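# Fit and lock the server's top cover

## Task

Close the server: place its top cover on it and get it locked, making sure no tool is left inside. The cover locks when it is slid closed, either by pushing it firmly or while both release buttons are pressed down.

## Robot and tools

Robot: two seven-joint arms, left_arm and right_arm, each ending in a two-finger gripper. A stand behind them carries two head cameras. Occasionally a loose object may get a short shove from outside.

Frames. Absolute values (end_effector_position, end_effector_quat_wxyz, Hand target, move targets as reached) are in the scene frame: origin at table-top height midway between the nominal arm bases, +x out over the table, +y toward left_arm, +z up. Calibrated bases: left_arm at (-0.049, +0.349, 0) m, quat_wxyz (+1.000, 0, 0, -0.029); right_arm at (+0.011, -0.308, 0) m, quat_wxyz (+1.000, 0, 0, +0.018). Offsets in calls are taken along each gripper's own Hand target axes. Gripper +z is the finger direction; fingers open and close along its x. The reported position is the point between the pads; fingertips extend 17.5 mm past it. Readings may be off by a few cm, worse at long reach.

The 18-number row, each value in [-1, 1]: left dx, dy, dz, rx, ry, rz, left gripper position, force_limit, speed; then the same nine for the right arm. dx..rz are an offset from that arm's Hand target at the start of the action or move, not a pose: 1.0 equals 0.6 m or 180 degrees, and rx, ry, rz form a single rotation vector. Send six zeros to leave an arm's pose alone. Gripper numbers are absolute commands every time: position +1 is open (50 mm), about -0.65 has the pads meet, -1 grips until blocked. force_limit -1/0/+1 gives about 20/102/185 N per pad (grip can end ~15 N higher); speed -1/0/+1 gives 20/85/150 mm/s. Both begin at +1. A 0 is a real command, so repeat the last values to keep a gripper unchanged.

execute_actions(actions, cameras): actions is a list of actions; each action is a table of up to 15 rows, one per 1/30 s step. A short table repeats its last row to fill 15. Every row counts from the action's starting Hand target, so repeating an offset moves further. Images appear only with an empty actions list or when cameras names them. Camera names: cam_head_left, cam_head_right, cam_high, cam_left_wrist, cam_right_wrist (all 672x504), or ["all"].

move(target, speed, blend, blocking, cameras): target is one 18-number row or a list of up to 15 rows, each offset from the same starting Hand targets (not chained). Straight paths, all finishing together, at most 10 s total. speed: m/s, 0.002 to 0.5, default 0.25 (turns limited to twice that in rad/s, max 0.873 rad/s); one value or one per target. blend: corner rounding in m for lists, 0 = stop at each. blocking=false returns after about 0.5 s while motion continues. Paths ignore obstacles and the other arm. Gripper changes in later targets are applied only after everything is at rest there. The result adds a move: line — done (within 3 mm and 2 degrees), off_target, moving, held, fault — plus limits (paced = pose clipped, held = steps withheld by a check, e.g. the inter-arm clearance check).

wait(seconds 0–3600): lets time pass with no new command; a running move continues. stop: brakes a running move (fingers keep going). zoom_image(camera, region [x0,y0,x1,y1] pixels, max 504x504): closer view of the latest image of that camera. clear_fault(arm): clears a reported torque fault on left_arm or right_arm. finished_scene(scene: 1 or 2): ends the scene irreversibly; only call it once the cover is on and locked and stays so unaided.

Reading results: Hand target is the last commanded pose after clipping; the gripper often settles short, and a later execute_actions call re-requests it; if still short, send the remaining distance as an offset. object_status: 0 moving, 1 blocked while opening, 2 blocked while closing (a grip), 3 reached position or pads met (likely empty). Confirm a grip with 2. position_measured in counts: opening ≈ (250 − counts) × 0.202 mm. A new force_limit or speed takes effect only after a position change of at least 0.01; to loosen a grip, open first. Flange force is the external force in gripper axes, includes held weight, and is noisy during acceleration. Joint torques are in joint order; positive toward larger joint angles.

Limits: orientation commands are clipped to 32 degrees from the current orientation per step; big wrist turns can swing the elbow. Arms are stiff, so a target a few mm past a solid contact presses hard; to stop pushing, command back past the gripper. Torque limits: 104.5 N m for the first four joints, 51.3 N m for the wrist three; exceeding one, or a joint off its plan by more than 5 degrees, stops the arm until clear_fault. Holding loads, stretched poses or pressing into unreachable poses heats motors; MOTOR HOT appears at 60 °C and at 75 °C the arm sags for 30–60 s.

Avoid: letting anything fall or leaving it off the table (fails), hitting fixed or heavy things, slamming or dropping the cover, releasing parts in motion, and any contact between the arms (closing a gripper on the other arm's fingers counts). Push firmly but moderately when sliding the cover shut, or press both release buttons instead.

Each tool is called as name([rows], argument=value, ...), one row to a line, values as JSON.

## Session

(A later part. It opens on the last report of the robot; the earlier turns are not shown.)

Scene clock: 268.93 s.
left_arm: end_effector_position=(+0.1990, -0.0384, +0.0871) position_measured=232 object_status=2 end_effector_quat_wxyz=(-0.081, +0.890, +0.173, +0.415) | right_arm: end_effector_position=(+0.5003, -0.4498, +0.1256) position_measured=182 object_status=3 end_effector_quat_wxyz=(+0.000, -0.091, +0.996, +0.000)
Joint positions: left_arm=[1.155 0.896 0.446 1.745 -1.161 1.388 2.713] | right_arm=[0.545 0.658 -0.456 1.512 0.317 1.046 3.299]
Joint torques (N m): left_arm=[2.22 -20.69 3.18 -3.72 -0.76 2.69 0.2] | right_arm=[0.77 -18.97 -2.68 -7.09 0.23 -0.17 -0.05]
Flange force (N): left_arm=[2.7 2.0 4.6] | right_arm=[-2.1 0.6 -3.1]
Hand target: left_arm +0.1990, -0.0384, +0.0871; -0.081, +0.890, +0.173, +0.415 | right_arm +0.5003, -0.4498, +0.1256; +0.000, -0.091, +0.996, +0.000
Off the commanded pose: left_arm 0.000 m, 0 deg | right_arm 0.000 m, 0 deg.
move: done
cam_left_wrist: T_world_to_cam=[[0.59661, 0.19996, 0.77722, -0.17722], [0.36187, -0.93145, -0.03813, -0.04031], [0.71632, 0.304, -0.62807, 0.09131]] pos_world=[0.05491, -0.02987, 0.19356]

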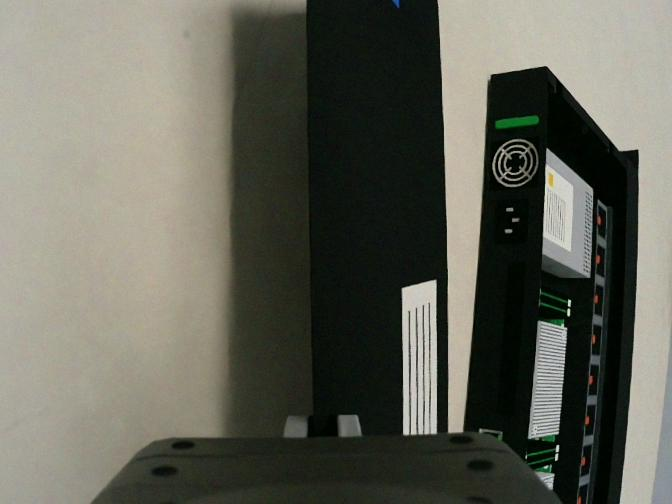

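move([
  [0.0555,0,-0.0108,0,0,0,-1,-0.8,-1,0,0,0,0,0,0,-0.2,-0.4,-0.5],
  [0.1122,0,-0.0118,0,0,0,-1,-0.8,-1,0,0,0,0,0,0,-0.2,-0.4,-0.5],
], speed=0.07, blend=[0.01,0], cameras=["cam_left_wrist"])

Scene clock: 272.73 s.
left_arm: end_effector_position=(+0.2341, -0.0242, +0.1432) position_measured=248 object_status=2 end_effector_quat_wxyz=(-0.081, +0.890, +0.173, +0.415) | right_arm: end_effector_position=(+0.5003, -0.4498, +0.1256) position_measured=182 object_status=3 end_effector_quat_wxyz=(+0.000, -0.091, +0.996, +0.000)
Joint positions: left_arm=[1.063 0.765 0.461 1.771 -1.15 1.396 2.581] | right_arm=[0.545 0.658 -0.456 1.512 0.317 1.046 3.299]
Joint torques (N m): left_arm=[2.24 -20.2 2.81 -4.89 -1.5 2.75 0.18] | right_arm=[0.77 -19 -2.68 -7.14 0.26 -0.17 -0.06]
Flange force (N): left_arm=[2.5 1.1 4.8] | right_arm=[-1.9 0.7 -3.0]
Hand target: left_arm +0.2341, -0.0242, +0.1432; -0.081, +0.890, +0.173, +0.415 | right_arm +0.5003, -0.4498, +0.1256; +0.000, -0.091, +0.996, +0.000
Off the commanded pose: left_arm 0.000 m, 0 deg | right_arm 0.000 m, 0 deg.
move: done
cam_left_wrist: T_world_to_cam=[[0.59666, 0.19999, 0.77717, -0.24454], [0.36186, -0.93145, -0.03813, -0.03761], [0.71627, 0.30398, -0.62813, 0.09718]] pos_world=[0.08991, -0.01567, 0.24966]

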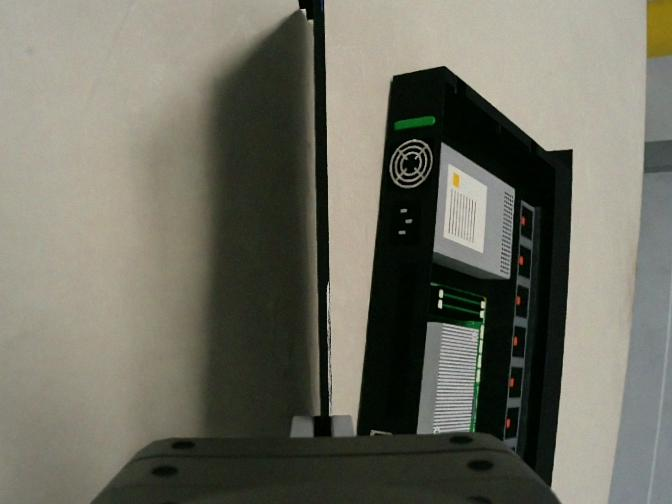

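move([
  [0.0008,0,-0.0006,0,0,0,-0.98,0.5,-1,0,0,0,0,0,0,-0.2,-0.4,-0.5],
  [0.0767,0,-0.0644,0,0,0,-0.98,0.5,-1,0,0,0,0,0,0,-0.2,-0.4,-0.5],
  [0.1985,0.0288,0.2192,-0.0606,0.2049,0.0237,-0.98,0.5,-1,-0.2070,0.3005,-0.0073,0,0,1.0,-0.2,-0.4,-0.5],
], speed=[0.03,0.1,0.2], blend=[0,0.03,0], cameras=["all"])

Scene clock: 315.53 s.
left_arm: end_effector_position=(+0.4050, +0.0263, +0.1499) position_measured=254 object_status=3 end_effector_quat_wxyz=(-0.063, +0.722, +0.067, +0.686) | right_arm: end_effector_position=(+0.5899, -0.2500, +0.1299) position_measured=182 object_status=3 end_effector_quat_wxyz=(+0.000, +0.996, +0.091, +0.000)
Joint positions: left_arm=[1.073 1.092 0.076 1.956 -1.792 1.563 3.034] | right_arm=[-0.277 0.792 0.34 1.221 -0.261 1.171 0.216]
Joint torques (N m): left_arm=[1.89 -23.32 -3.18 -2.15 -0.49 6.46 0.34] | right_arm=[0.78 -21.87 2.31 -7.75 0.13 -0.12 -0.06]
Flange force (N): left_arm=[-4.4 0.9 5.4] | right_arm=[0.5 -1.4 -3.0]
Hand target: left_arm +0.4050, +0.0263, +0.1499; -0.063, +0.722, +0.067, +0.686 | right_arm +0.5899, -0.2500, +0.1299; +0.000, +0.996, +0.091, +0.000
Off the commanded pose: left_arm 0.000 m, 0 deg | right_arm 0.000 m, 0 deg.
move: done; blend cut to 0.0297 m at target 2
cam_left_wrist: T_world_to_cam=[[0.03996, -0.03115, 0.99872, -0.16356], [0.19394, -0.98026, -0.03833, 0.01716], [0.9802, 0.19522, -0.03314, -0.22961]] pos_world=[0.22827, 0.05655, 0.1564]
cam_right_wrist: T_world_to_cam=[[0.98452, 0.17422, -0.01929, -0.53518], [0.17452, -0.98454, 0.01508, -0.30195], [-0.01636, -0.01821, -0.9997, 0.30139]] pos_world=[0.58452, -0.19855, 0.29553]

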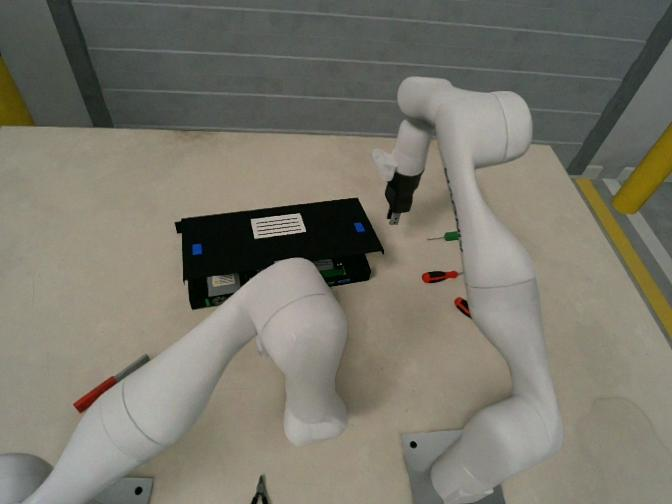

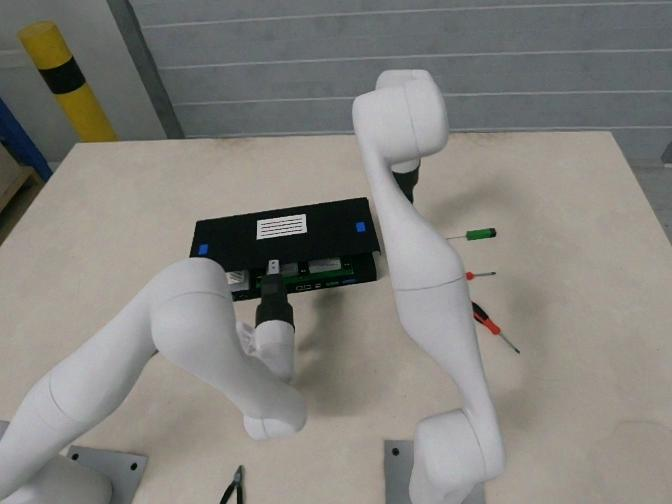

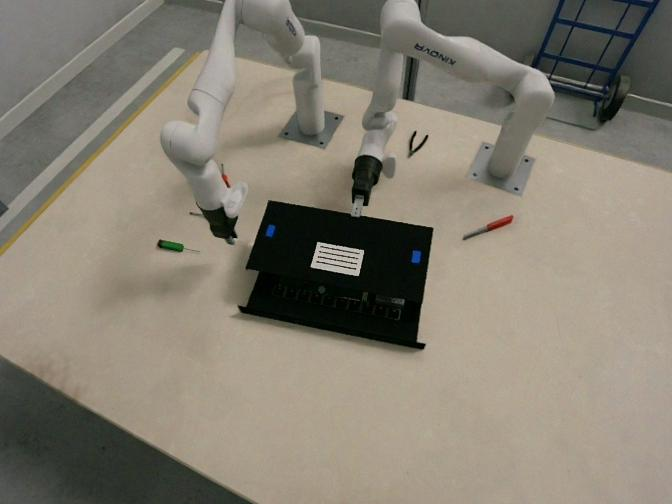

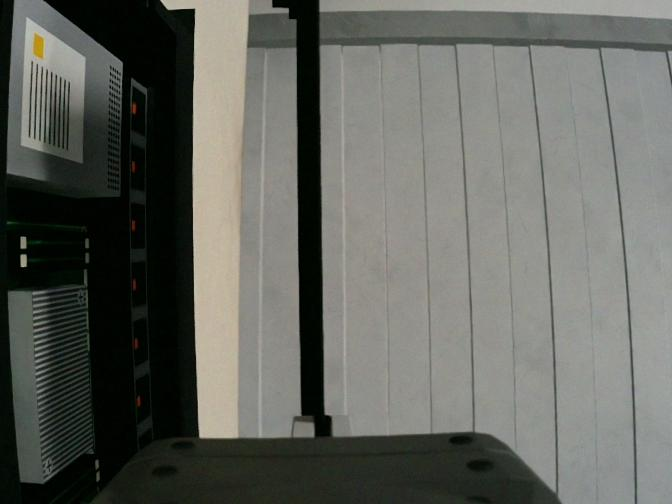

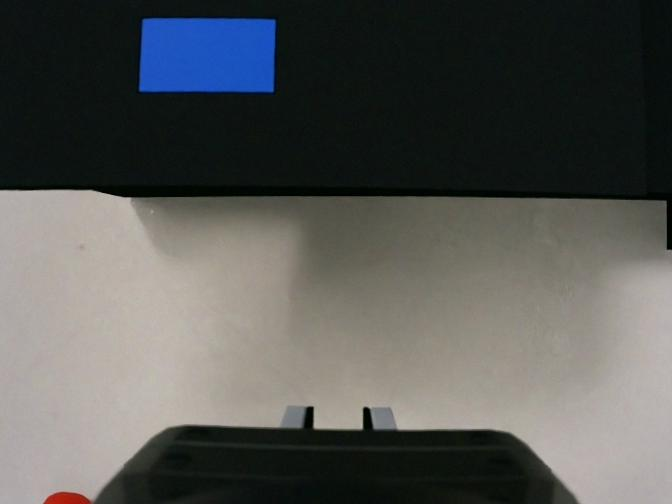

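zoom_image(camera="cam_right_wrist", region=[60, 150, 240, 230])

zoom_image(camera="cam_right_wrist", region=[492, 150, 672, 260])

zoom_image(camera="cam_high", region=[220, 180, 460, 360])

Scaled by 2.800.

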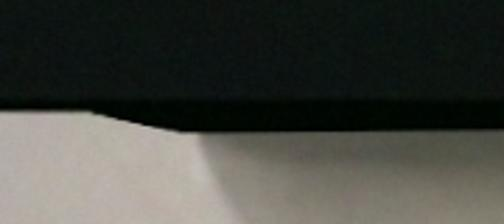

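Scaled by 2.800.

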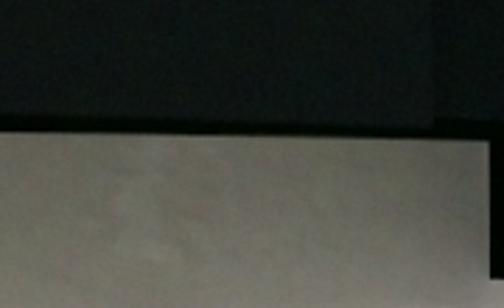

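Scaled by 2.100 from the camera's image (finer frame: 960x720).

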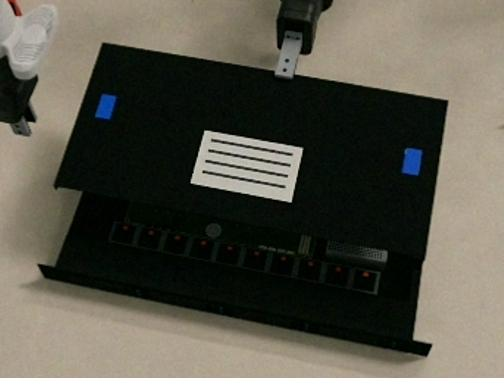

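move(target=[-0.0915,-0.0092,0.0048,0,0,0,-0.98,0.5,-1,0,0,0,0,0,0,-0.2,-0.4,-0.5], speed=0.12, cameras=["all"])

zoom_image(camera="cam_right_wrist", region=[40, 140, 220, 230])

zoom_image(camera="cam_right_wrist", region=[492, 140, 672, 260])

zoom_image(camera="cam_head_left", region=[160, 180, 400, 320])

Scene clock: 360.60 s.
left_arm: end_effector_position=(+0.4040, +0.0317, +0.0950) position_measured=254 object_status=3 end_effector_quat_wxyz=(-0.063, +0.722, +0.067, +0.686) | right_arm: end_effector_position=(+0.5899, -0.2500, +0.1299) position_measured=182 object_status=3 end_effector_quat_wxyz=(+0.000, +0.996, +0.091, +0.000)
Joint positions: left_arm=[1.076 1.231 0.065 1.908 -1.802 1.578 3.125] | right_arm=[-0.277 0.792 0.34 1.221 -0.261 1.171 0.216]
Joint torques (N m): left_arm=[1.95 -23.66 -3.5 -1.15 -0.08 6.47 0.35] | right_arm=[0.77 -21.93 2.36 -7.74 0.14 -0.13 -0.03]
Flange force (N): left_arm=[-4.9 1.0 5.2] | right_arm=[0.8 -1.4 -2.9]
Hand target: left_arm +0.4040, +0.0317, +0.0949; -0.063, +0.722, +0.067, +0.686 | right_arm +0.5899, -0.2500, +0.1299; +0.000, +0.996, +0.091, +0.000
Off the commanded pose: left_arm 0.000 m, 0 deg | right_arm 0.000 m, 0 deg.
move: done
cam_left_wrist: T_world_to_cam=[[0.03985, -0.03107, 0.99872, -0.1085], [0.19395, -0.98027, -0.03823, 0.02053], [0.9802, 0.19522, -0.03304, -0.23151]] pos_world=[0.22727, 0.06195, 0.1015]
cam_right_wrist: T_world_to_cam=[[0.98452, 0.17422, -0.01929, -0.53518], [0.17452, -0.98454, 0.01508, -0.30195], [-0.01636, -0.01821, -0.9997, 0.30139]] pos_world=[0.58452, -0.19855, 0.29553]

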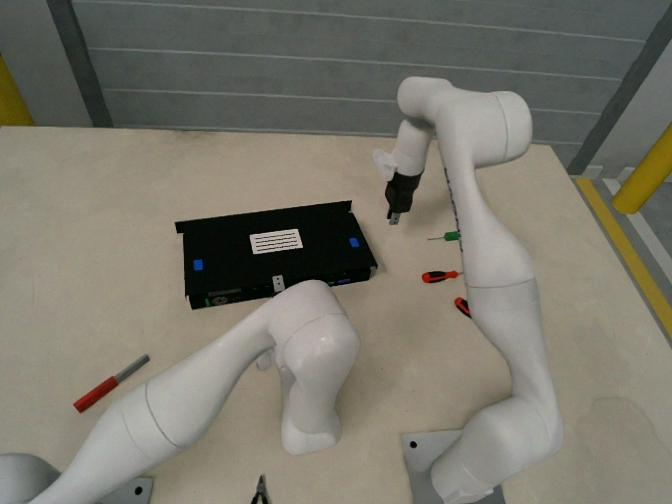

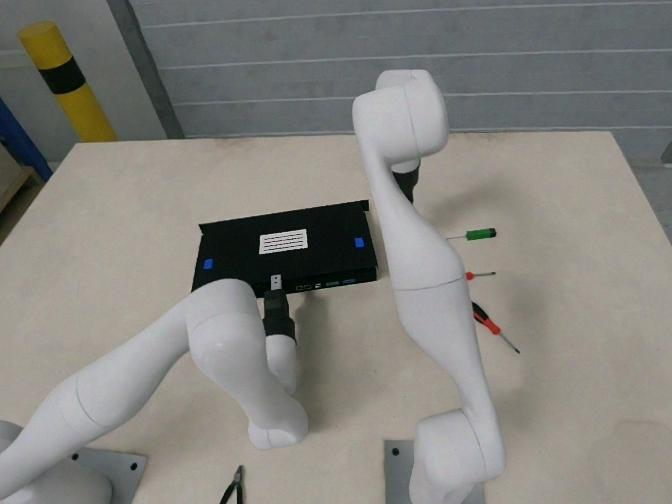

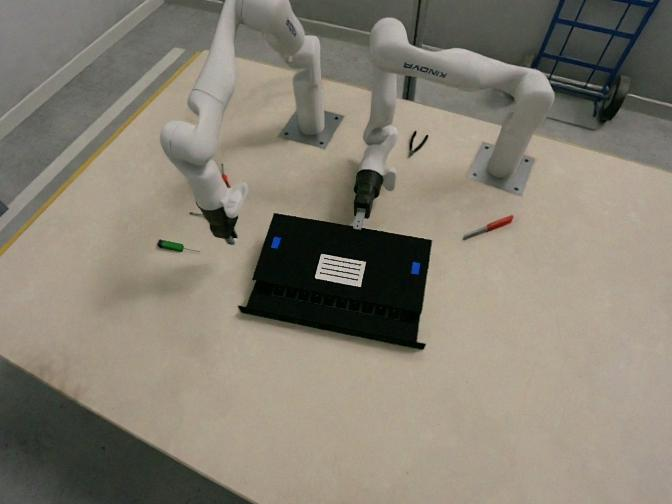

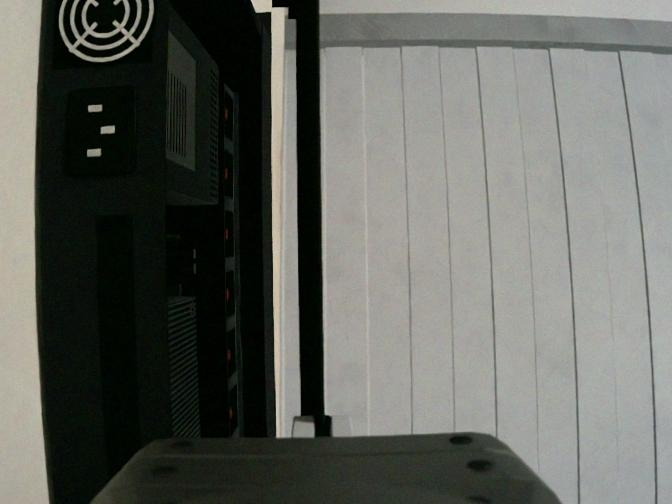

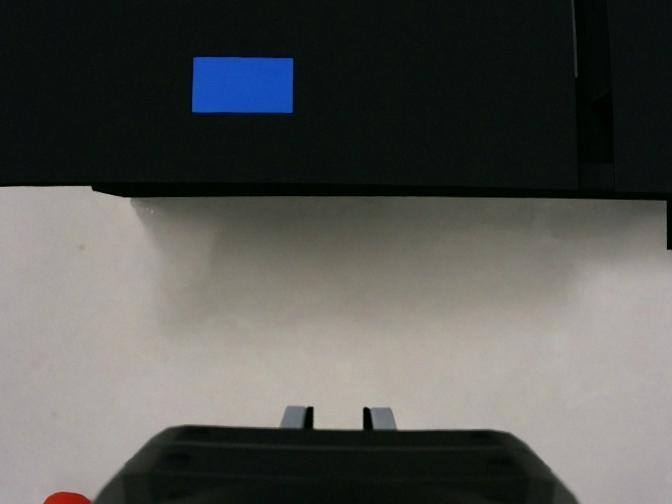

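Scaled by 2.800.

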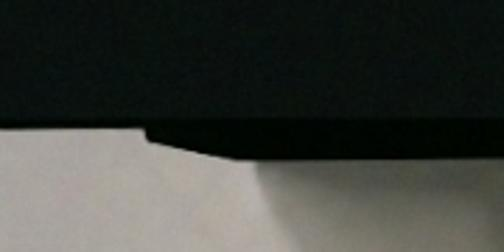

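Scaled by 2.800.

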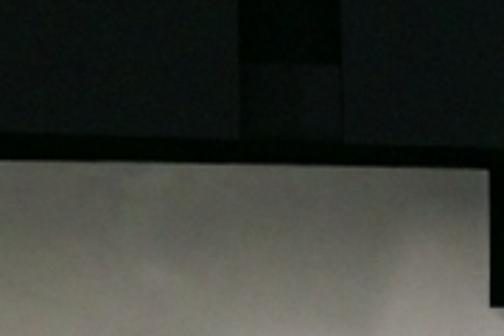

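Scaled by 2.100 from the camera's image (finer frame: 960x720).

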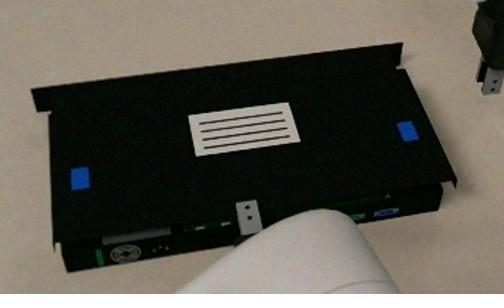

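move(target=[-0.0263,0,0.0080,0,0,0,-0.98,0.5,-1,0,0,0,0,0,0,-0.2,-0.4,-0.5], speed=0.06, cameras=["cam_right_wrist","cam_left_wrist"])

zoom_image(camera="cam_right_wrist", region=[40, 140, 220, 230])

zoom_image(camera="cam_right_wrist", region=[492, 140, 672, 260])

Scene clock: 385.80 s.
left_arm: end_effector_position=(+0.4079, +0.0325, +0.0789) position_measured=254 object_status=3 end_effector_quat_wxyz=(-0.063, +0.722, +0.067, +0.685) | right_arm: end_effector_position=(+0.5899, -0.2500, +0.1299) position_measured=182 object_status=3 end_effector_quat_wxyz=(+0.000, +0.996, +0.091, +0.000)
Joint positions: left_arm=[1.071 1.27 0.059 1.883 -1.812 1.576 3.14] | right_arm=[-0.277 0.792 0.34 1.221 -0.261 1.171 0.216]
Joint torques (N m): left_arm=[2.24 -23.93 -3.53 -1.11 -0.13 6.59 0.37] | right_arm=[0.78 -21.89 2.38 -7.77 0.15 -0.14 -0.04]
Flange force (N): left_arm=[-5.1 0.9 5.5] | right_arm=[0.6 -1.4 -2.9]
Hand target: left_arm +0.4079, +0.0325, +0.0789; -0.063, +0.722, +0.067, +0.686 | right_arm +0.5899, -0.2500, +0.1299; +0.000, +0.996, +0.091, +0.000
Off the commanded pose: left_arm 0.000 m, 0 deg | right_arm 0.000 m, 0 deg.
move: done
cam_left_wrist: T_world_to_cam=[[0.04007, -0.03113, 0.99871, -0.0926], [0.19403, -0.98025, -0.03834, 0.01983], [0.98018, 0.19532, -0.03323, -0.23599]] pos_world=[0.23117, 0.06265, 0.0854]
cam_right_wrist: T_world_to_cam=[[0.98452, 0.17422, -0.01929, -0.53518], [0.17452, -0.98454, 0.01508, -0.30195], [-0.01636, -0.01821, -0.9997, 0.30139]] pos_world=[0.58452, -0.19855, 0.29553]
Images, in order (width x height): cam_left_wrist 672x504, cam_right_wrist 672x504.

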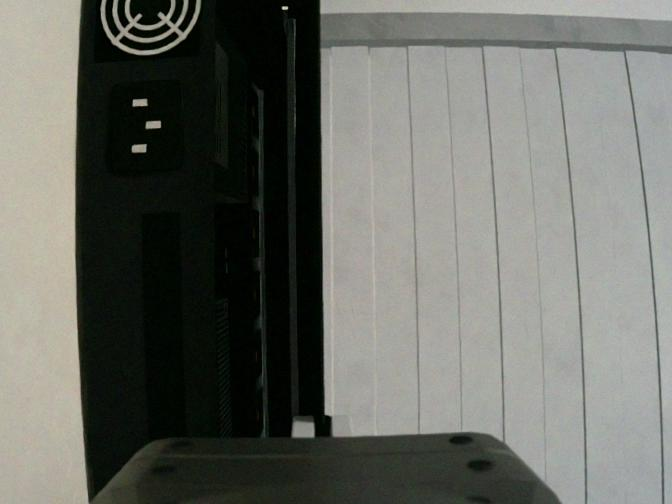

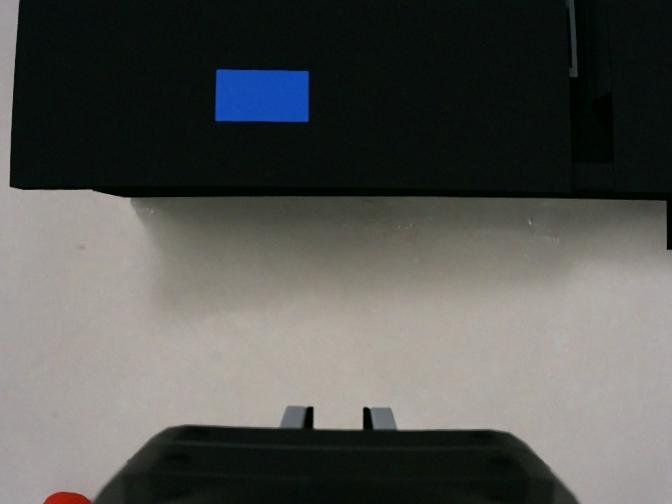

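Scaled by 2.800.

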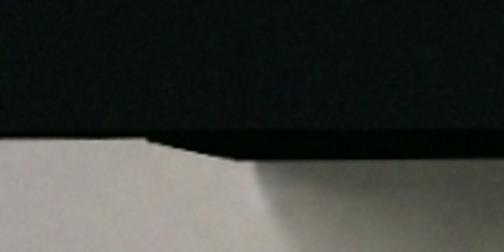

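Scaled by 2.800.

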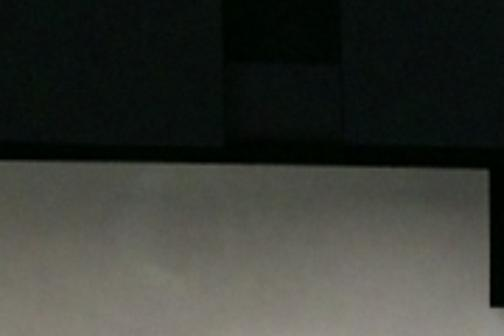

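move([
  [-0.0050,0,0.0088,0,0,0,-0.98,0.5,-1,0,0,0,0,0,0,-0.2,-0.4,-0.5],
  [-0.0100,0,0.0090,0,0,0,-0.98,0.5,-1,0,0,0,0,0,0,-0.2,-0.4,-0.5],
], speed=[0.05,0.02], cameras=["cam_right_wrist"])

zoom_image(camera="cam_right_wrist", region=[492, 90, 672, 210])

Scene clock: 396.50 s.
left_arm: end_effector_position=(+0.4129, +0.0334, +0.0726) position_measured=254 object_status=3 end_effector_quat_wxyz=(-0.063, +0.722, +0.067, +0.685) | right_arm: end_effector_position=(+0.5899, -0.2500, +0.1299) position_measured=182 object_status=3 end_effector_quat_wxyz=(+0.000, +0.996, +0.091, +0.000)
Joint positions: left_arm=[1.063 1.286 0.053 1.871 -1.822 1.572 3.143] | right_arm=[-0.277 0.792 0.34 1.221 -0.261 1.171 0.216]
Joint torques (N m): left_arm=[2.78 -24.07 -3.34 -1.28 -0.29 6.46 0.31] | right_arm=[0.82 -21.9 2.27 -7.74 0.16 -0.12 -0.05]
Flange force (N): left_arm=[-5.0 -0.1 6.1] | right_arm=[0.6 -1.4 -2.9]
Hand target: left_arm +0.4129, +0.0334, +0.0726; -0.063, +0.722, +0.067, +0.686 | right_arm +0.5899, -0.2500, +0.1299; +0.000, +0.996, +0.091, +0.000
Off the commanded pose: left_arm 0.000 m, 0 deg | right_arm 0.000 m, 0 deg.
move: done
cam_right_wrist: T_world_to_cam=[[0.98452, 0.17422, -0.01929, -0.53518], [0.17452, -0.98454, 0.01508, -0.30195], [-0.01636, -0.01821, -0.9997, 0.30139]] pos_world=[0.58452, -0.19855, 0.29553]

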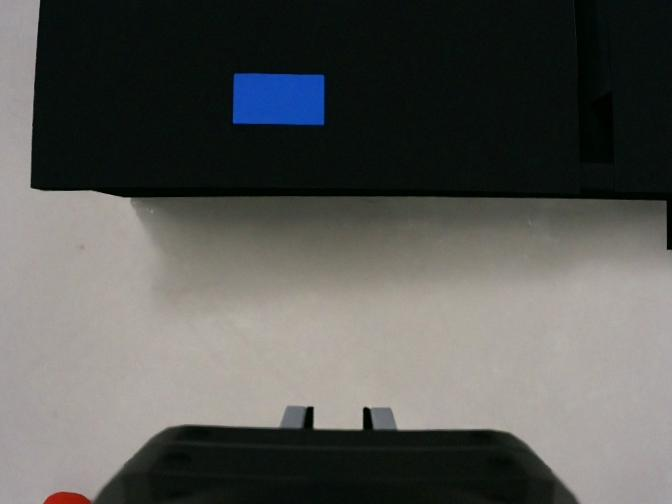

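Scaled by 2.800.

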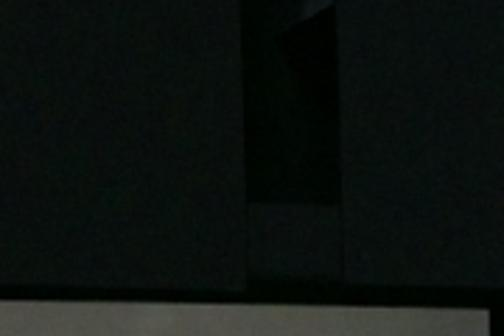

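move(target=[-0.0058,0,0.0003,0,0,0,-0.98,0.5,-1,0,0,0,0,0,0,-0.2,-0.4,-0.5], speed=0.02)

Scene clock: 401.50 s.
left_arm: end_effector_position=(+0.4128, +0.0334, +0.0692) position_measured=254 object_status=3 end_effector_quat_wxyz=(-0.063, +0.722, +0.067, +0.686) | right_arm: end_effector_position=(+0.5899, -0.2500, +0.1299) position_measured=182 object_status=3 end_effector_quat_wxyz=(+0.000, +0.996, +0.091, +0.000)
Joint positions: left_arm=[1.063 1.294 0.053 1.866 -1.823 1.572 3.147] | right_arm=[-0.277 0.792 0.34 1.221 -0.261 1.171 0.216]
Joint torques (N m): left_arm=[1.86 -23.74 -3.61 -1.1 0.03 6.27 0.39] | right_arm=[0.84 -21.85 2.31 -7.79 0.13 -0.12 -0.1]
Flange force (N): left_arm=[-4.4 0.8 4.8] | right_arm=[0.3 -1.4 -2.9]
Hand target: left_arm +0.4128, +0.0334, +0.0692; -0.063, +0.722, +0.067, +0.686 | right_arm +0.5899, -0.2500, +0.1299; +0.000, +0.996, +0.091, +0.000
Off the commanded pose: left_arm 0.000 m, 0 deg | right_arm 0.000 m, 0 deg.
move: done

move(target=[0,0,0,0,0,0,-0.98,0.5,-1,0.0042,0.0402,0.1257,0.4333,0,0,-0.2,-0.4,-0.5], speed=0.3, cameras=["cam_right_wrist","cam_head_left","cam_head_right"])

zoom_image(camera="cam_head_left", region=[160, 190, 400, 320])

Scene clock: 413.90 s.
left_arm: end_effector_position=(+0.4129, +0.0334, +0.0691) position_measured=254 object_status=3 end_effector_quat_wxyz=(-0.063, +0.722, +0.067, +0.685) | right_arm: end_effector_position=(+0.5967, -0.2733, +0.0545) position_measured=182 object_status=3 end_effector_quat_wxyz=(-0.627, +0.774, +0.070, -0.057)
Joint positions: left_arm=[1.063 1.294 0.053 1.866 -1.823 1.572 3.147] | right_arm=[0.449 1.633 -0.205 0.381 -0.915 1.925 0.568]
Joint torques (N m): left_arm=[1.79 -23.66 -3.64 -1.02 0.04 6.26 0.4] | right_arm=[0.77 -26.35 -3.5 -5.84 -2.59 1.72 -0.08]
Flange force (N): left_arm=[-4.4 1.1 4.7] | right_arm=no reading
Hand target: left_arm +0.4129, +0.0334, +0.0691; -0.063, +0.722, +0.067, +0.685 | right_arm +0.5967, -0.2733, +0.0545; -0.627, +0.774, +0.070, -0.057
Off the commanded pose: left_arm 0.000 m, 0 deg | right_arm 0.000 m, 0 deg.
move: done
cam_right_wrist: T_world_to_cam=[[0.98022, 0.19763, -0.01052, -0.5308], [0.03396, -0.22033, -0.97483, 0.02175], [-0.19497, 0.9552, -0.22268, 0.55603]] pos_world=[0.62797, -0.42143, 0.13944]
Images, in order (width x height): cam_head_left 672x504, cam_head_right 672x504, cam_right_wrist 672x504.

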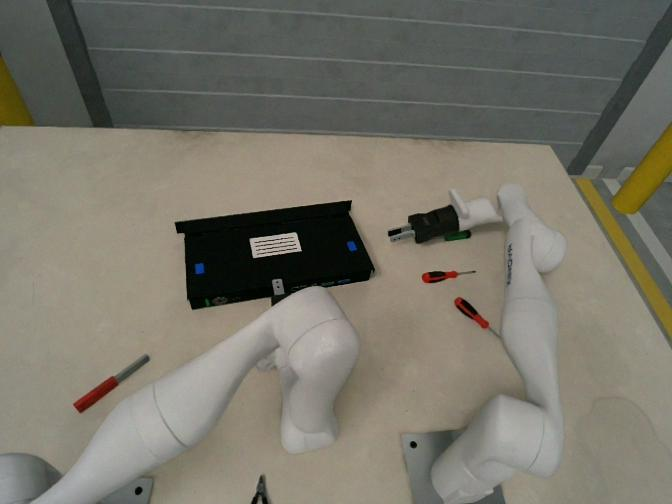

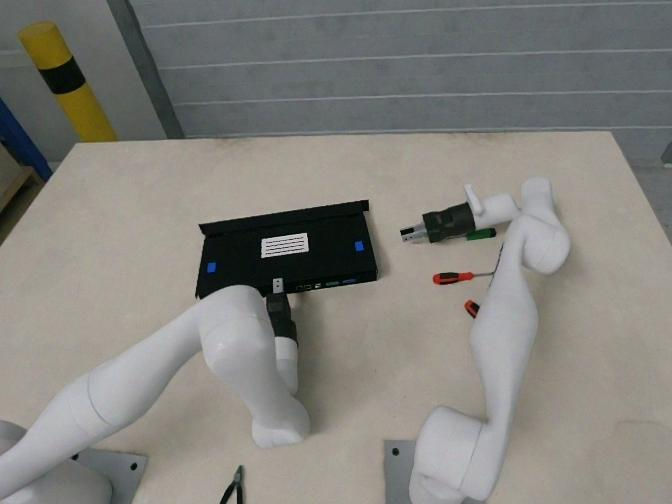

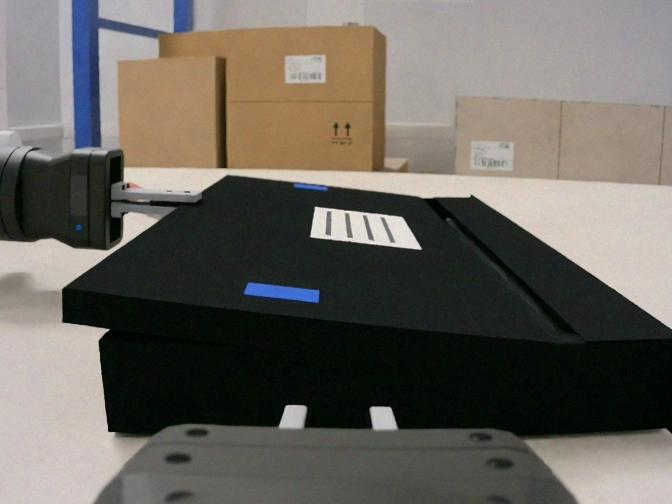

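Scaled by 2.100 from the camera's image (finer frame: 960x720).

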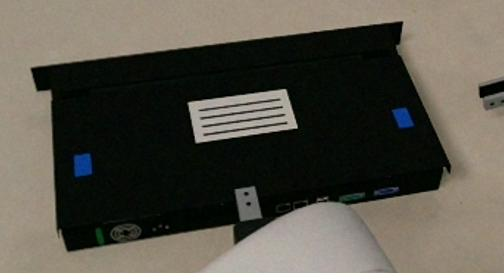

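move(target=[-0.02,0,-0.0015,0,0,0,-0.98,0.5,-1,0,0,0,0,0,0,-0.2,-0.4,-0.5], speed=0.04, cameras=["cam_right_wrist"])

zoom_image(camera="cam_right_wrist", region=[40, 260, 240, 440])

zoom_image(camera="cam_right_wrist", region=[472, 260, 672, 440])

Scene clock: 419.23 s.
left_arm: end_effector_position=(+0.4114, +0.0331, +0.0573) position_measured=254 object_status=3 end_effector_quat_wxyz=(-0.063, +0.722, +0.067, +0.686) | right_arm: end_effector_position=(+0.5967, -0.2733, +0.0545) position_measured=182 object_status=3 end_effector_quat_wxyz=(-0.627, +0.774, +0.070, -0.057)
Joint positions: left_arm=[1.066 1.324 0.053 1.847 -1.821 1.576 3.157] | right_arm=[0.449 1.633 -0.205 0.381 -0.915 1.925 0.568]
Joint torques (N m): left_arm=[3.76 -21.19 -0.11 -0.32 -0.15 3.9 0.43] | right_arm=[0.83 -26.32 -3.5 -5.84 -2.6 1.68 -0.09]
Flange force (N): left_arm=[0.5 0.2 8.8] | right_arm=no reading
Hand target: left_arm +0.4114, +0.0331, +0.0572; -0.063, +0.722, +0.067, +0.686 | right_arm +0.5967, -0.2733, +0.0545; -0.627, +0.774, +0.070, -0.057
Off the commanded pose: left_arm 0.000 m, 0 deg | right_arm 0.000 m, 0 deg.
move: done
cam_right_wrist: T_world_to_cam=[[0.9802, 0.19772, -0.01054, -0.53074], [0.03394, -0.22023, -0.97486, 0.0218], [-0.19507, 0.9552, -0.22258, 0.55608]] pos_world=[0.62797, -0.42143, 0.13944]

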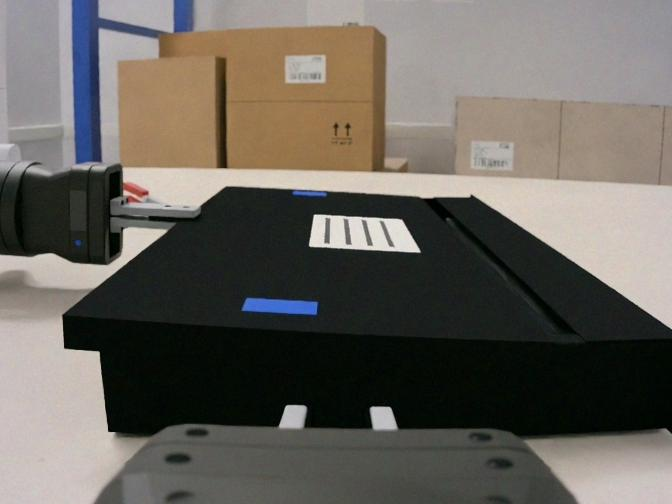

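Scaled by 2.520.

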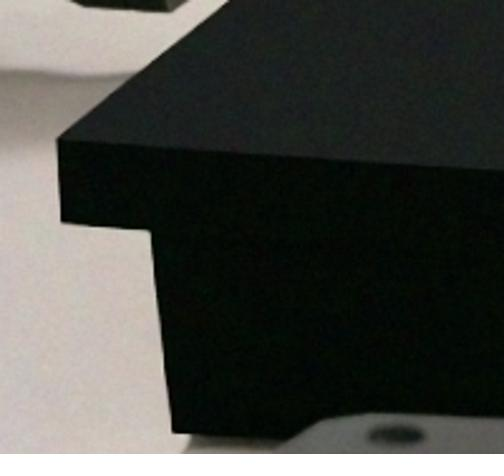

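Scaled by 2.520.

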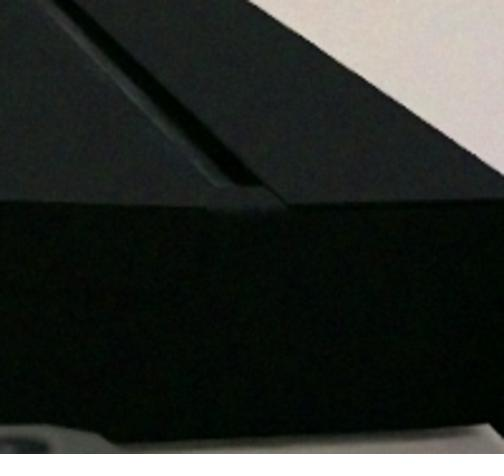

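execute_actions(actions=[], cameras=["cam_head_left","cam_high","cam_left_wrist"])

zoom_image(camera="cam_head_left", region=[165, 200, 285, 320])

zoom_image(camera="cam_high", region=[380, 210, 460, 290])

Scene clock: 423.77 s.
left_arm: end_effector_position=(+0.4114, +0.0331, +0.0572) position_measured=254 object_status=3 end_effector_quat_wxyz=(-0.063, +0.722, +0.067, +0.686) | right_arm: end_effector_position=(+0.5967, -0.2733, +0.0545) position_measured=182 object_status=3 end_effector_quat_wxyz=(-0.627, +0.774, +0.070, -0.057)
Joint positions: left_arm=[1.066 1.324 0.053 1.847 -1.821 1.576 3.157] | right_arm=[0.449 1.633 -0.205 0.381 -0.915 1.925 0.568]
Joint velocities: within noise
Joint torques (N m): left_arm=[3.77 -21.05 -0.02 -0.14 -0.2 3.77 0.36] | right_arm=[0.77 -26.34 -3.49 -5.8 -2.59 1.69 -0.08]
Flange force (N): left_arm=[0.5 0.5 8.8] | right_arm=no reading
Hand target: left_arm +0.4114, +0.0331, +0.0572; -0.063, +0.722, +0.067, +0.685 | right_arm +0.5967, -0.2733, +0.0545; -0.627, +0.774, +0.070, -0.057
Tool commands: left_gripper/position=-0.98 left_gripper/force_limit=+0.5 left_gripper/speed=-1.0 right_gripper/position=-0.2 right_gripper/force_limit=-0.4 right_gripper/speed=-0.5
Off the commanded pose: left_arm 0.000 m, 0 deg | right_arm 0.000 m, 0 deg.
camera_calibration:
cam_left_wrist: T_world_to_cam=[[0.04006, -0.03113, 0.99871, -0.07105], [0.19394, -0.98027, -0.03833, 0.01903], [0.9802, 0.19522, -0.03324, -0.24027]] pos_world=[0.23467, 0.06335, 0.0637]
Images, in order (width x height): cam_head_left 672x504, cam_high 672x504, cam_left_wrist 672x504.

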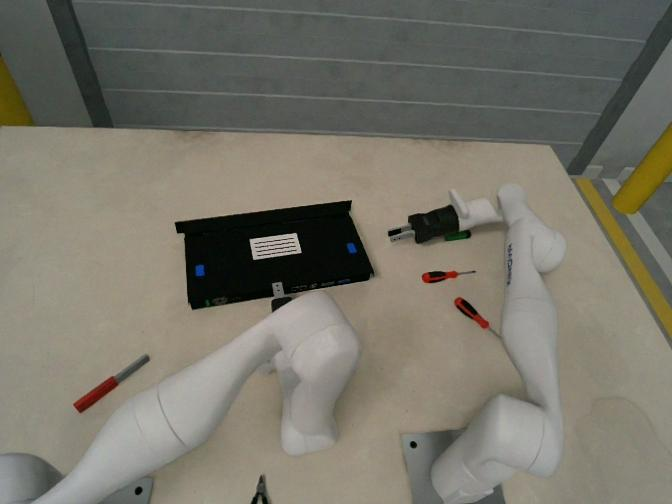

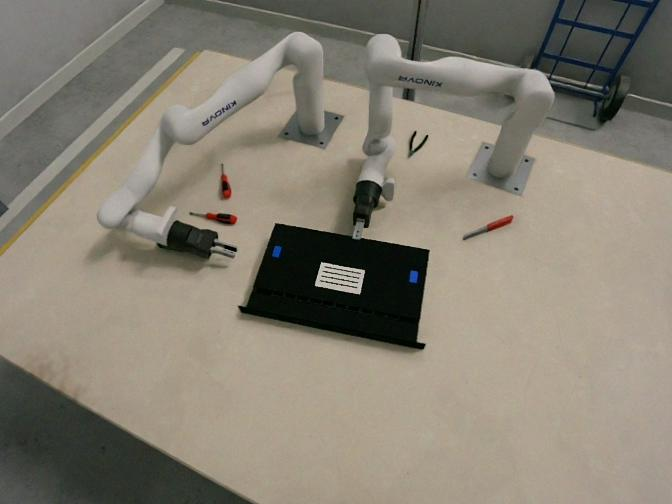

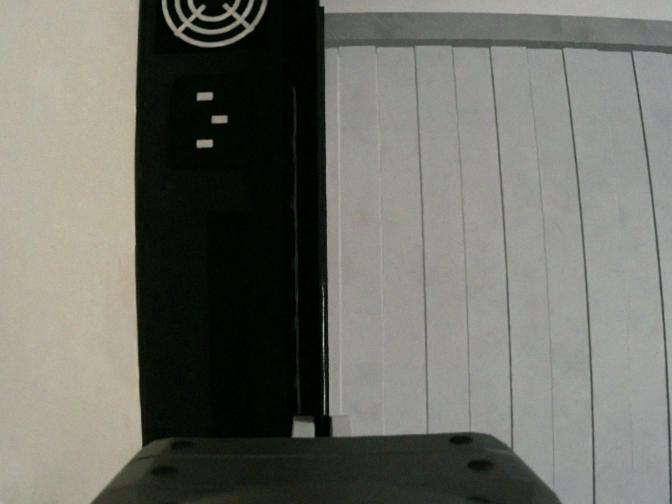

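Scaled by 4.200 from the camera's image (finer frame: 960x720).

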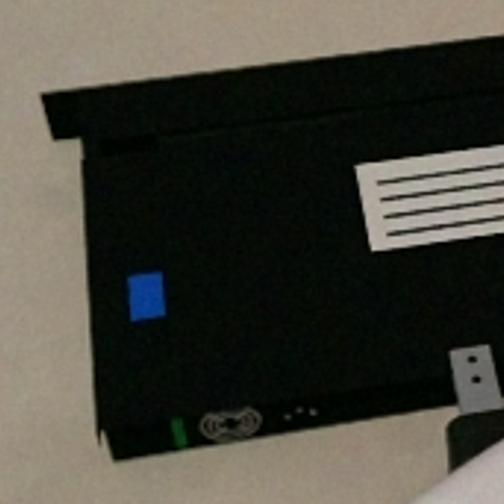

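Scaled by 6.300 from the camera's image (finer frame: 960x720).

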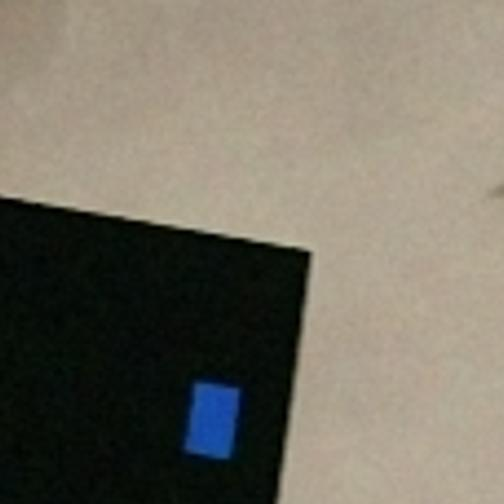

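move([
  [-0.0083,0,-0.0005,0,0,0,-0.98,0.5,-1,0,0,0,0,0,0,-0.2,-0.4,-0.5],
  [-0.0125,0,-0.0005,0,0,0,-0.98,0.5,-1,0,0,0,0,0,0,-0.2,-0.4,-0.5],
], speed=[0.04,0.015], cameras=["cam_right_wrist"])

zoom_image(camera="cam_right_wrist", region=[40, 260, 240, 440])

zoom_image(camera="cam_right_wrist", region=[472, 260, 672, 440])

Scene clock: 428.70 s.
left_arm: end_effector_position=(+0.4107, +0.0330, +0.0498) position_measured=254 object_status=3 end_effector_quat_wxyz=(-0.063, +0.722, +0.067, +0.686) | right_arm: end_effector_position=(+0.5967, -0.2733, +0.0545) position_measured=182 object_status=3 end_effector_quat_wxyz=(-0.627, +0.774, +0.070, -0.057)
Joint positions: left_arm=[1.068 1.342 0.053 1.835 -1.82 1.577 3.163] | right_arm=[0.449 1.633 -0.205 0.381 -0.915 1.925 0.568]
Joint torques (N m): left_arm=[3.43 -21.14 -0.01 -0.21 -0.13 3.54 0.35] | right_arm=[0.74 -26.31 -3.43 -5.8 -2.61 1.7 -0.08]
Flange force (N): left_arm=[0.4 0.0 8.0] | right_arm=no reading
Hand target: left_arm +0.4107, +0.0330, +0.0498; -0.063, +0.722, +0.067, +0.686 | right_arm +0.5967, -0.2733, +0.0545; -0.627, +0.774, +0.070, -0.057
Off the commanded pose: left_arm 0.000 m, 0 deg | right_arm 0.000 m, 0 deg.
move: done
cam_right_wrist: T_world_to_cam=[[0.9802, 0.19772, -0.01054, -0.53074], [0.03394, -0.22023, -0.97486, 0.0218], [-0.19507, 0.9552, -0.22258, 0.55608]] pos_world=[0.62797, -0.42143, 0.13944]

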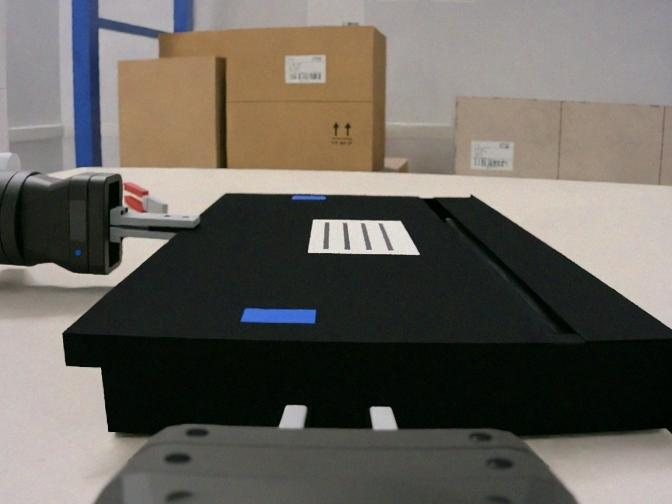

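Scaled by 2.520.

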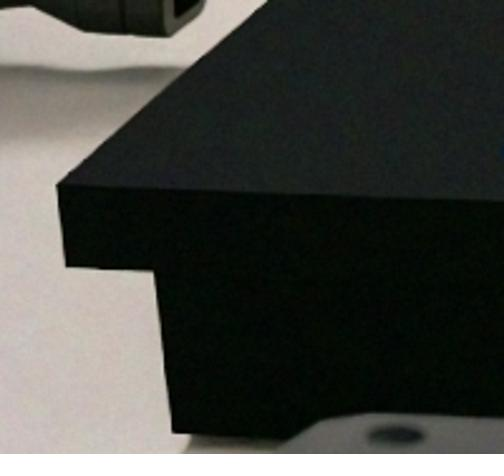

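Scaled by 2.520.

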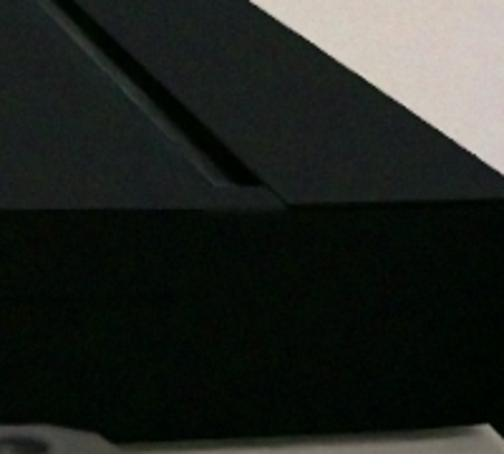

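move(target=[-0.0042,0,0,0,0,0,-0.98,0.5,-1,0,0,0,0,0,0,-0.2,-0.4,-0.5], speed=0.015, cameras=["cam_right_wrist"])

zoom_image(camera="cam_right_wrist", region=[40, 260, 240, 440])

Scene clock: 440.37 s.
left_arm: end_effector_position=(+0.4106, +0.0329, +0.0473) position_measured=254 object_status=3 end_effector_quat_wxyz=(-0.063, +0.722, +0.067, +0.686) | right_arm: end_effector_position=(+0.5967, -0.2733, +0.0545) position_measured=182 object_status=3 end_effector_quat_wxyz=(-0.627, +0.774, +0.070, -0.057)
Joint positions: left_arm=[1.068 1.349 0.053 1.831 -1.82 1.578 3.165] | right_arm=[0.449 1.633 -0.205 0.381 -0.915 1.925 0.568]
Joint torques (N m): left_arm=[3.59 -19.5 1.15 0.2 -0.09 2.4 0.4] | right_arm=[0.76 -26.34 -3.51 -5.79 -2.59 1.67 -0.07]
Flange force (N): left_arm=[3.5 0.5 8.5] | right_arm=no reading
Hand target: left_arm +0.4106, +0.0329, +0.0472; -0.063, +0.722, +0.067, +0.686 | right_arm +0.5967, -0.2733, +0.0545; -0.627, +0.774, +0.070, -0.057
Off the commanded pose: left_arm 0.000 m, 0 deg | right_arm 0.000 m, 0 deg.
move: done
cam_right_wrist: T_world_to_cam=[[0.9802, 0.19772, -0.01054, -0.53074], [0.03394, -0.22023, -0.97486, 0.0218], [-0.19507, 0.9552, -0.22258, 0.55608]] pos_world=[0.62797, -0.42143, 0.13944]

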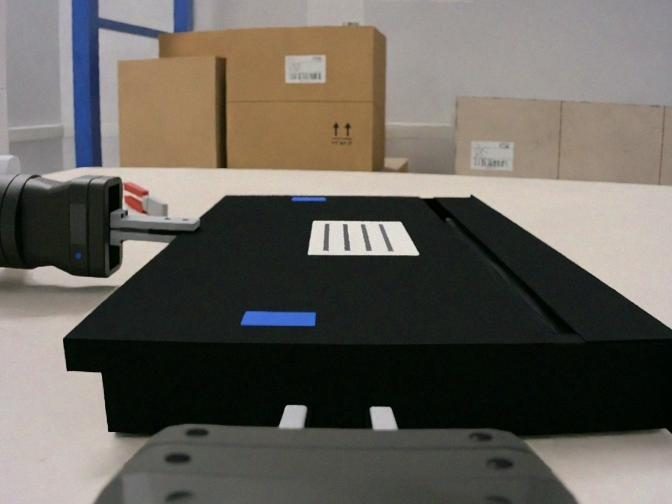

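Scaled by 2.520.

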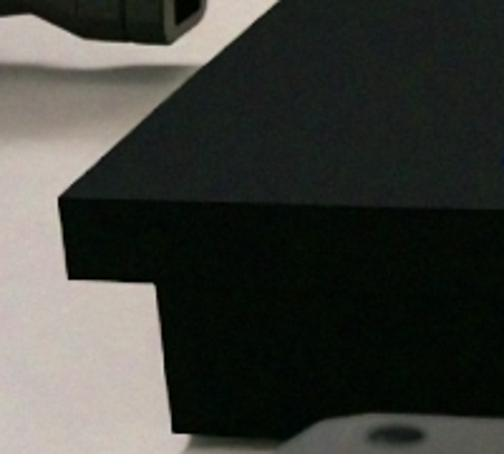

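move(target=[-0.0025,0,0,0,0,0,-0.98,0.5,-1,0,0,0,0,0,0,-0.2,-0.4,-0.5], speed=0.015)

Scene clock: 444.03 s.
left_arm: end_effector_position=(+0.4105, +0.0329, +0.0458) position_measured=254 object_status=3 end_effector_quat_wxyz=(-0.063, +0.722, +0.067, +0.686) | right_arm: end_effector_position=(+0.5967, -0.2733, +0.0545) position_measured=182 object_status=3 end_effector_quat_wxyz=(-0.627, +0.774, +0.070, -0.057)
Joint positions: left_arm=[1.069 1.352 0.053 1.828 -1.82 1.578 3.166] | right_arm=[0.449 1.633 -0.205 0.381 -0.915 1.925 0.568]
Joint torques (N m): left_arm=[1.41 -10.74 5.33 -1.18 -2.47 -5.33 0.39] | right_arm=[0.83 -26.3 -3.44 -5.78 -2.58 1.68 -0.09]
Flange force (N): left_arm=[25.6 -6.4 -4.8] | right_arm=no reading
Hand target: left_arm +0.4105, +0.0329, +0.0457; -0.063, +0.722, +0.067, +0.686 | right_arm +0.5967, -0.2733, +0.0545; -0.627, +0.774, +0.070, -0.057
Off the commanded pose: left_arm 0.000 m, 0 deg | right_arm 0.000 m, 0 deg.
move: done

move(target=[0.0015,0,0.0067,0,0,0,-0.98,0.5,-1,0,0,0,0,0,0,-0.2,-0.4,-0.5], speed=0.02, cameras=["cam_right_wrist"])

zoom_image(camera="cam_right_wrist", region=[472, 260, 672, 440])

Scene clock: 447.47 s.
left_arm: end_effector_position=(+0.4145, +0.0336, +0.0463) position_measured=254 object_status=3 end_effector_quat_wxyz=(-0.063, +0.722, +0.067, +0.685) | right_arm: end_effector_position=(+0.5967, -0.2733, +0.0545) position_measured=182 object_status=3 end_effector_quat_wxyz=(-0.627, +0.774, +0.070, -0.057)
Joint positions: left_arm=[1.062 1.35 0.048 1.827 -1.828 1.573 3.164] | right_arm=[0.449 1.633 -0.205 0.381 -0.915 1.925 0.568]
Joint torques (N m): left_arm=[-4.84 -13.15 -0.81 -1.58 -1.45 -3.47 0.45] | right_arm=[0.86 -26.37 -3.45 -5.81 -2.56 1.65 -0.05]
Flange force (N): left_arm=[20.1 -2.8 -17.6] | right_arm=no reading
Hand target: left_arm +0.4145, +0.0337, +0.0464; -0.063, +0.722, +0.067, +0.685 | right_arm +0.5967, -0.2733, +0.0545; -0.627, +0.774, +0.070, -0.057
Off the commanded pose: left_arm 0.000 m, 0 deg | right_arm 0.000 m, 0 deg.
move: done
cam_right_wrist: T_world_to_cam=[[0.9802, 0.19772, -0.01054, -0.53074], [0.03394, -0.22023, -0.97486, 0.0218], [-0.19507, 0.9552, -0.22258, 0.55608]] pos_world=[0.62797, -0.42143, 0.13944]

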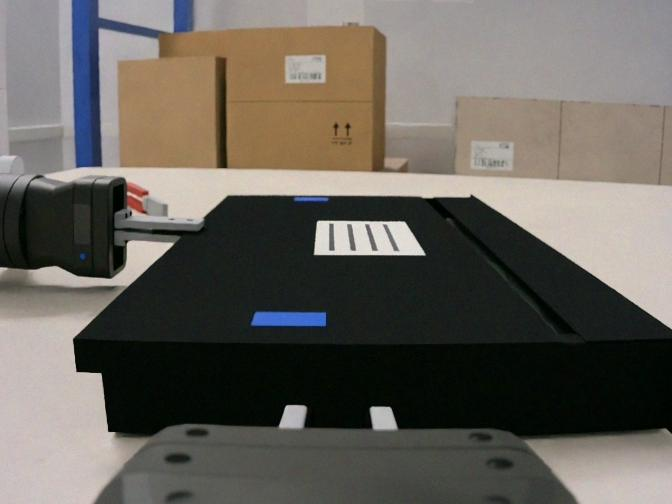

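Scaled by 2.520.

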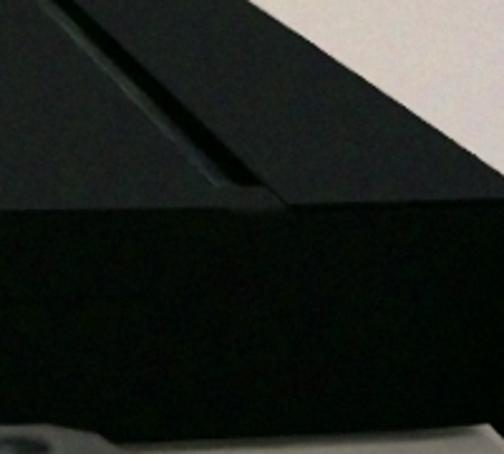

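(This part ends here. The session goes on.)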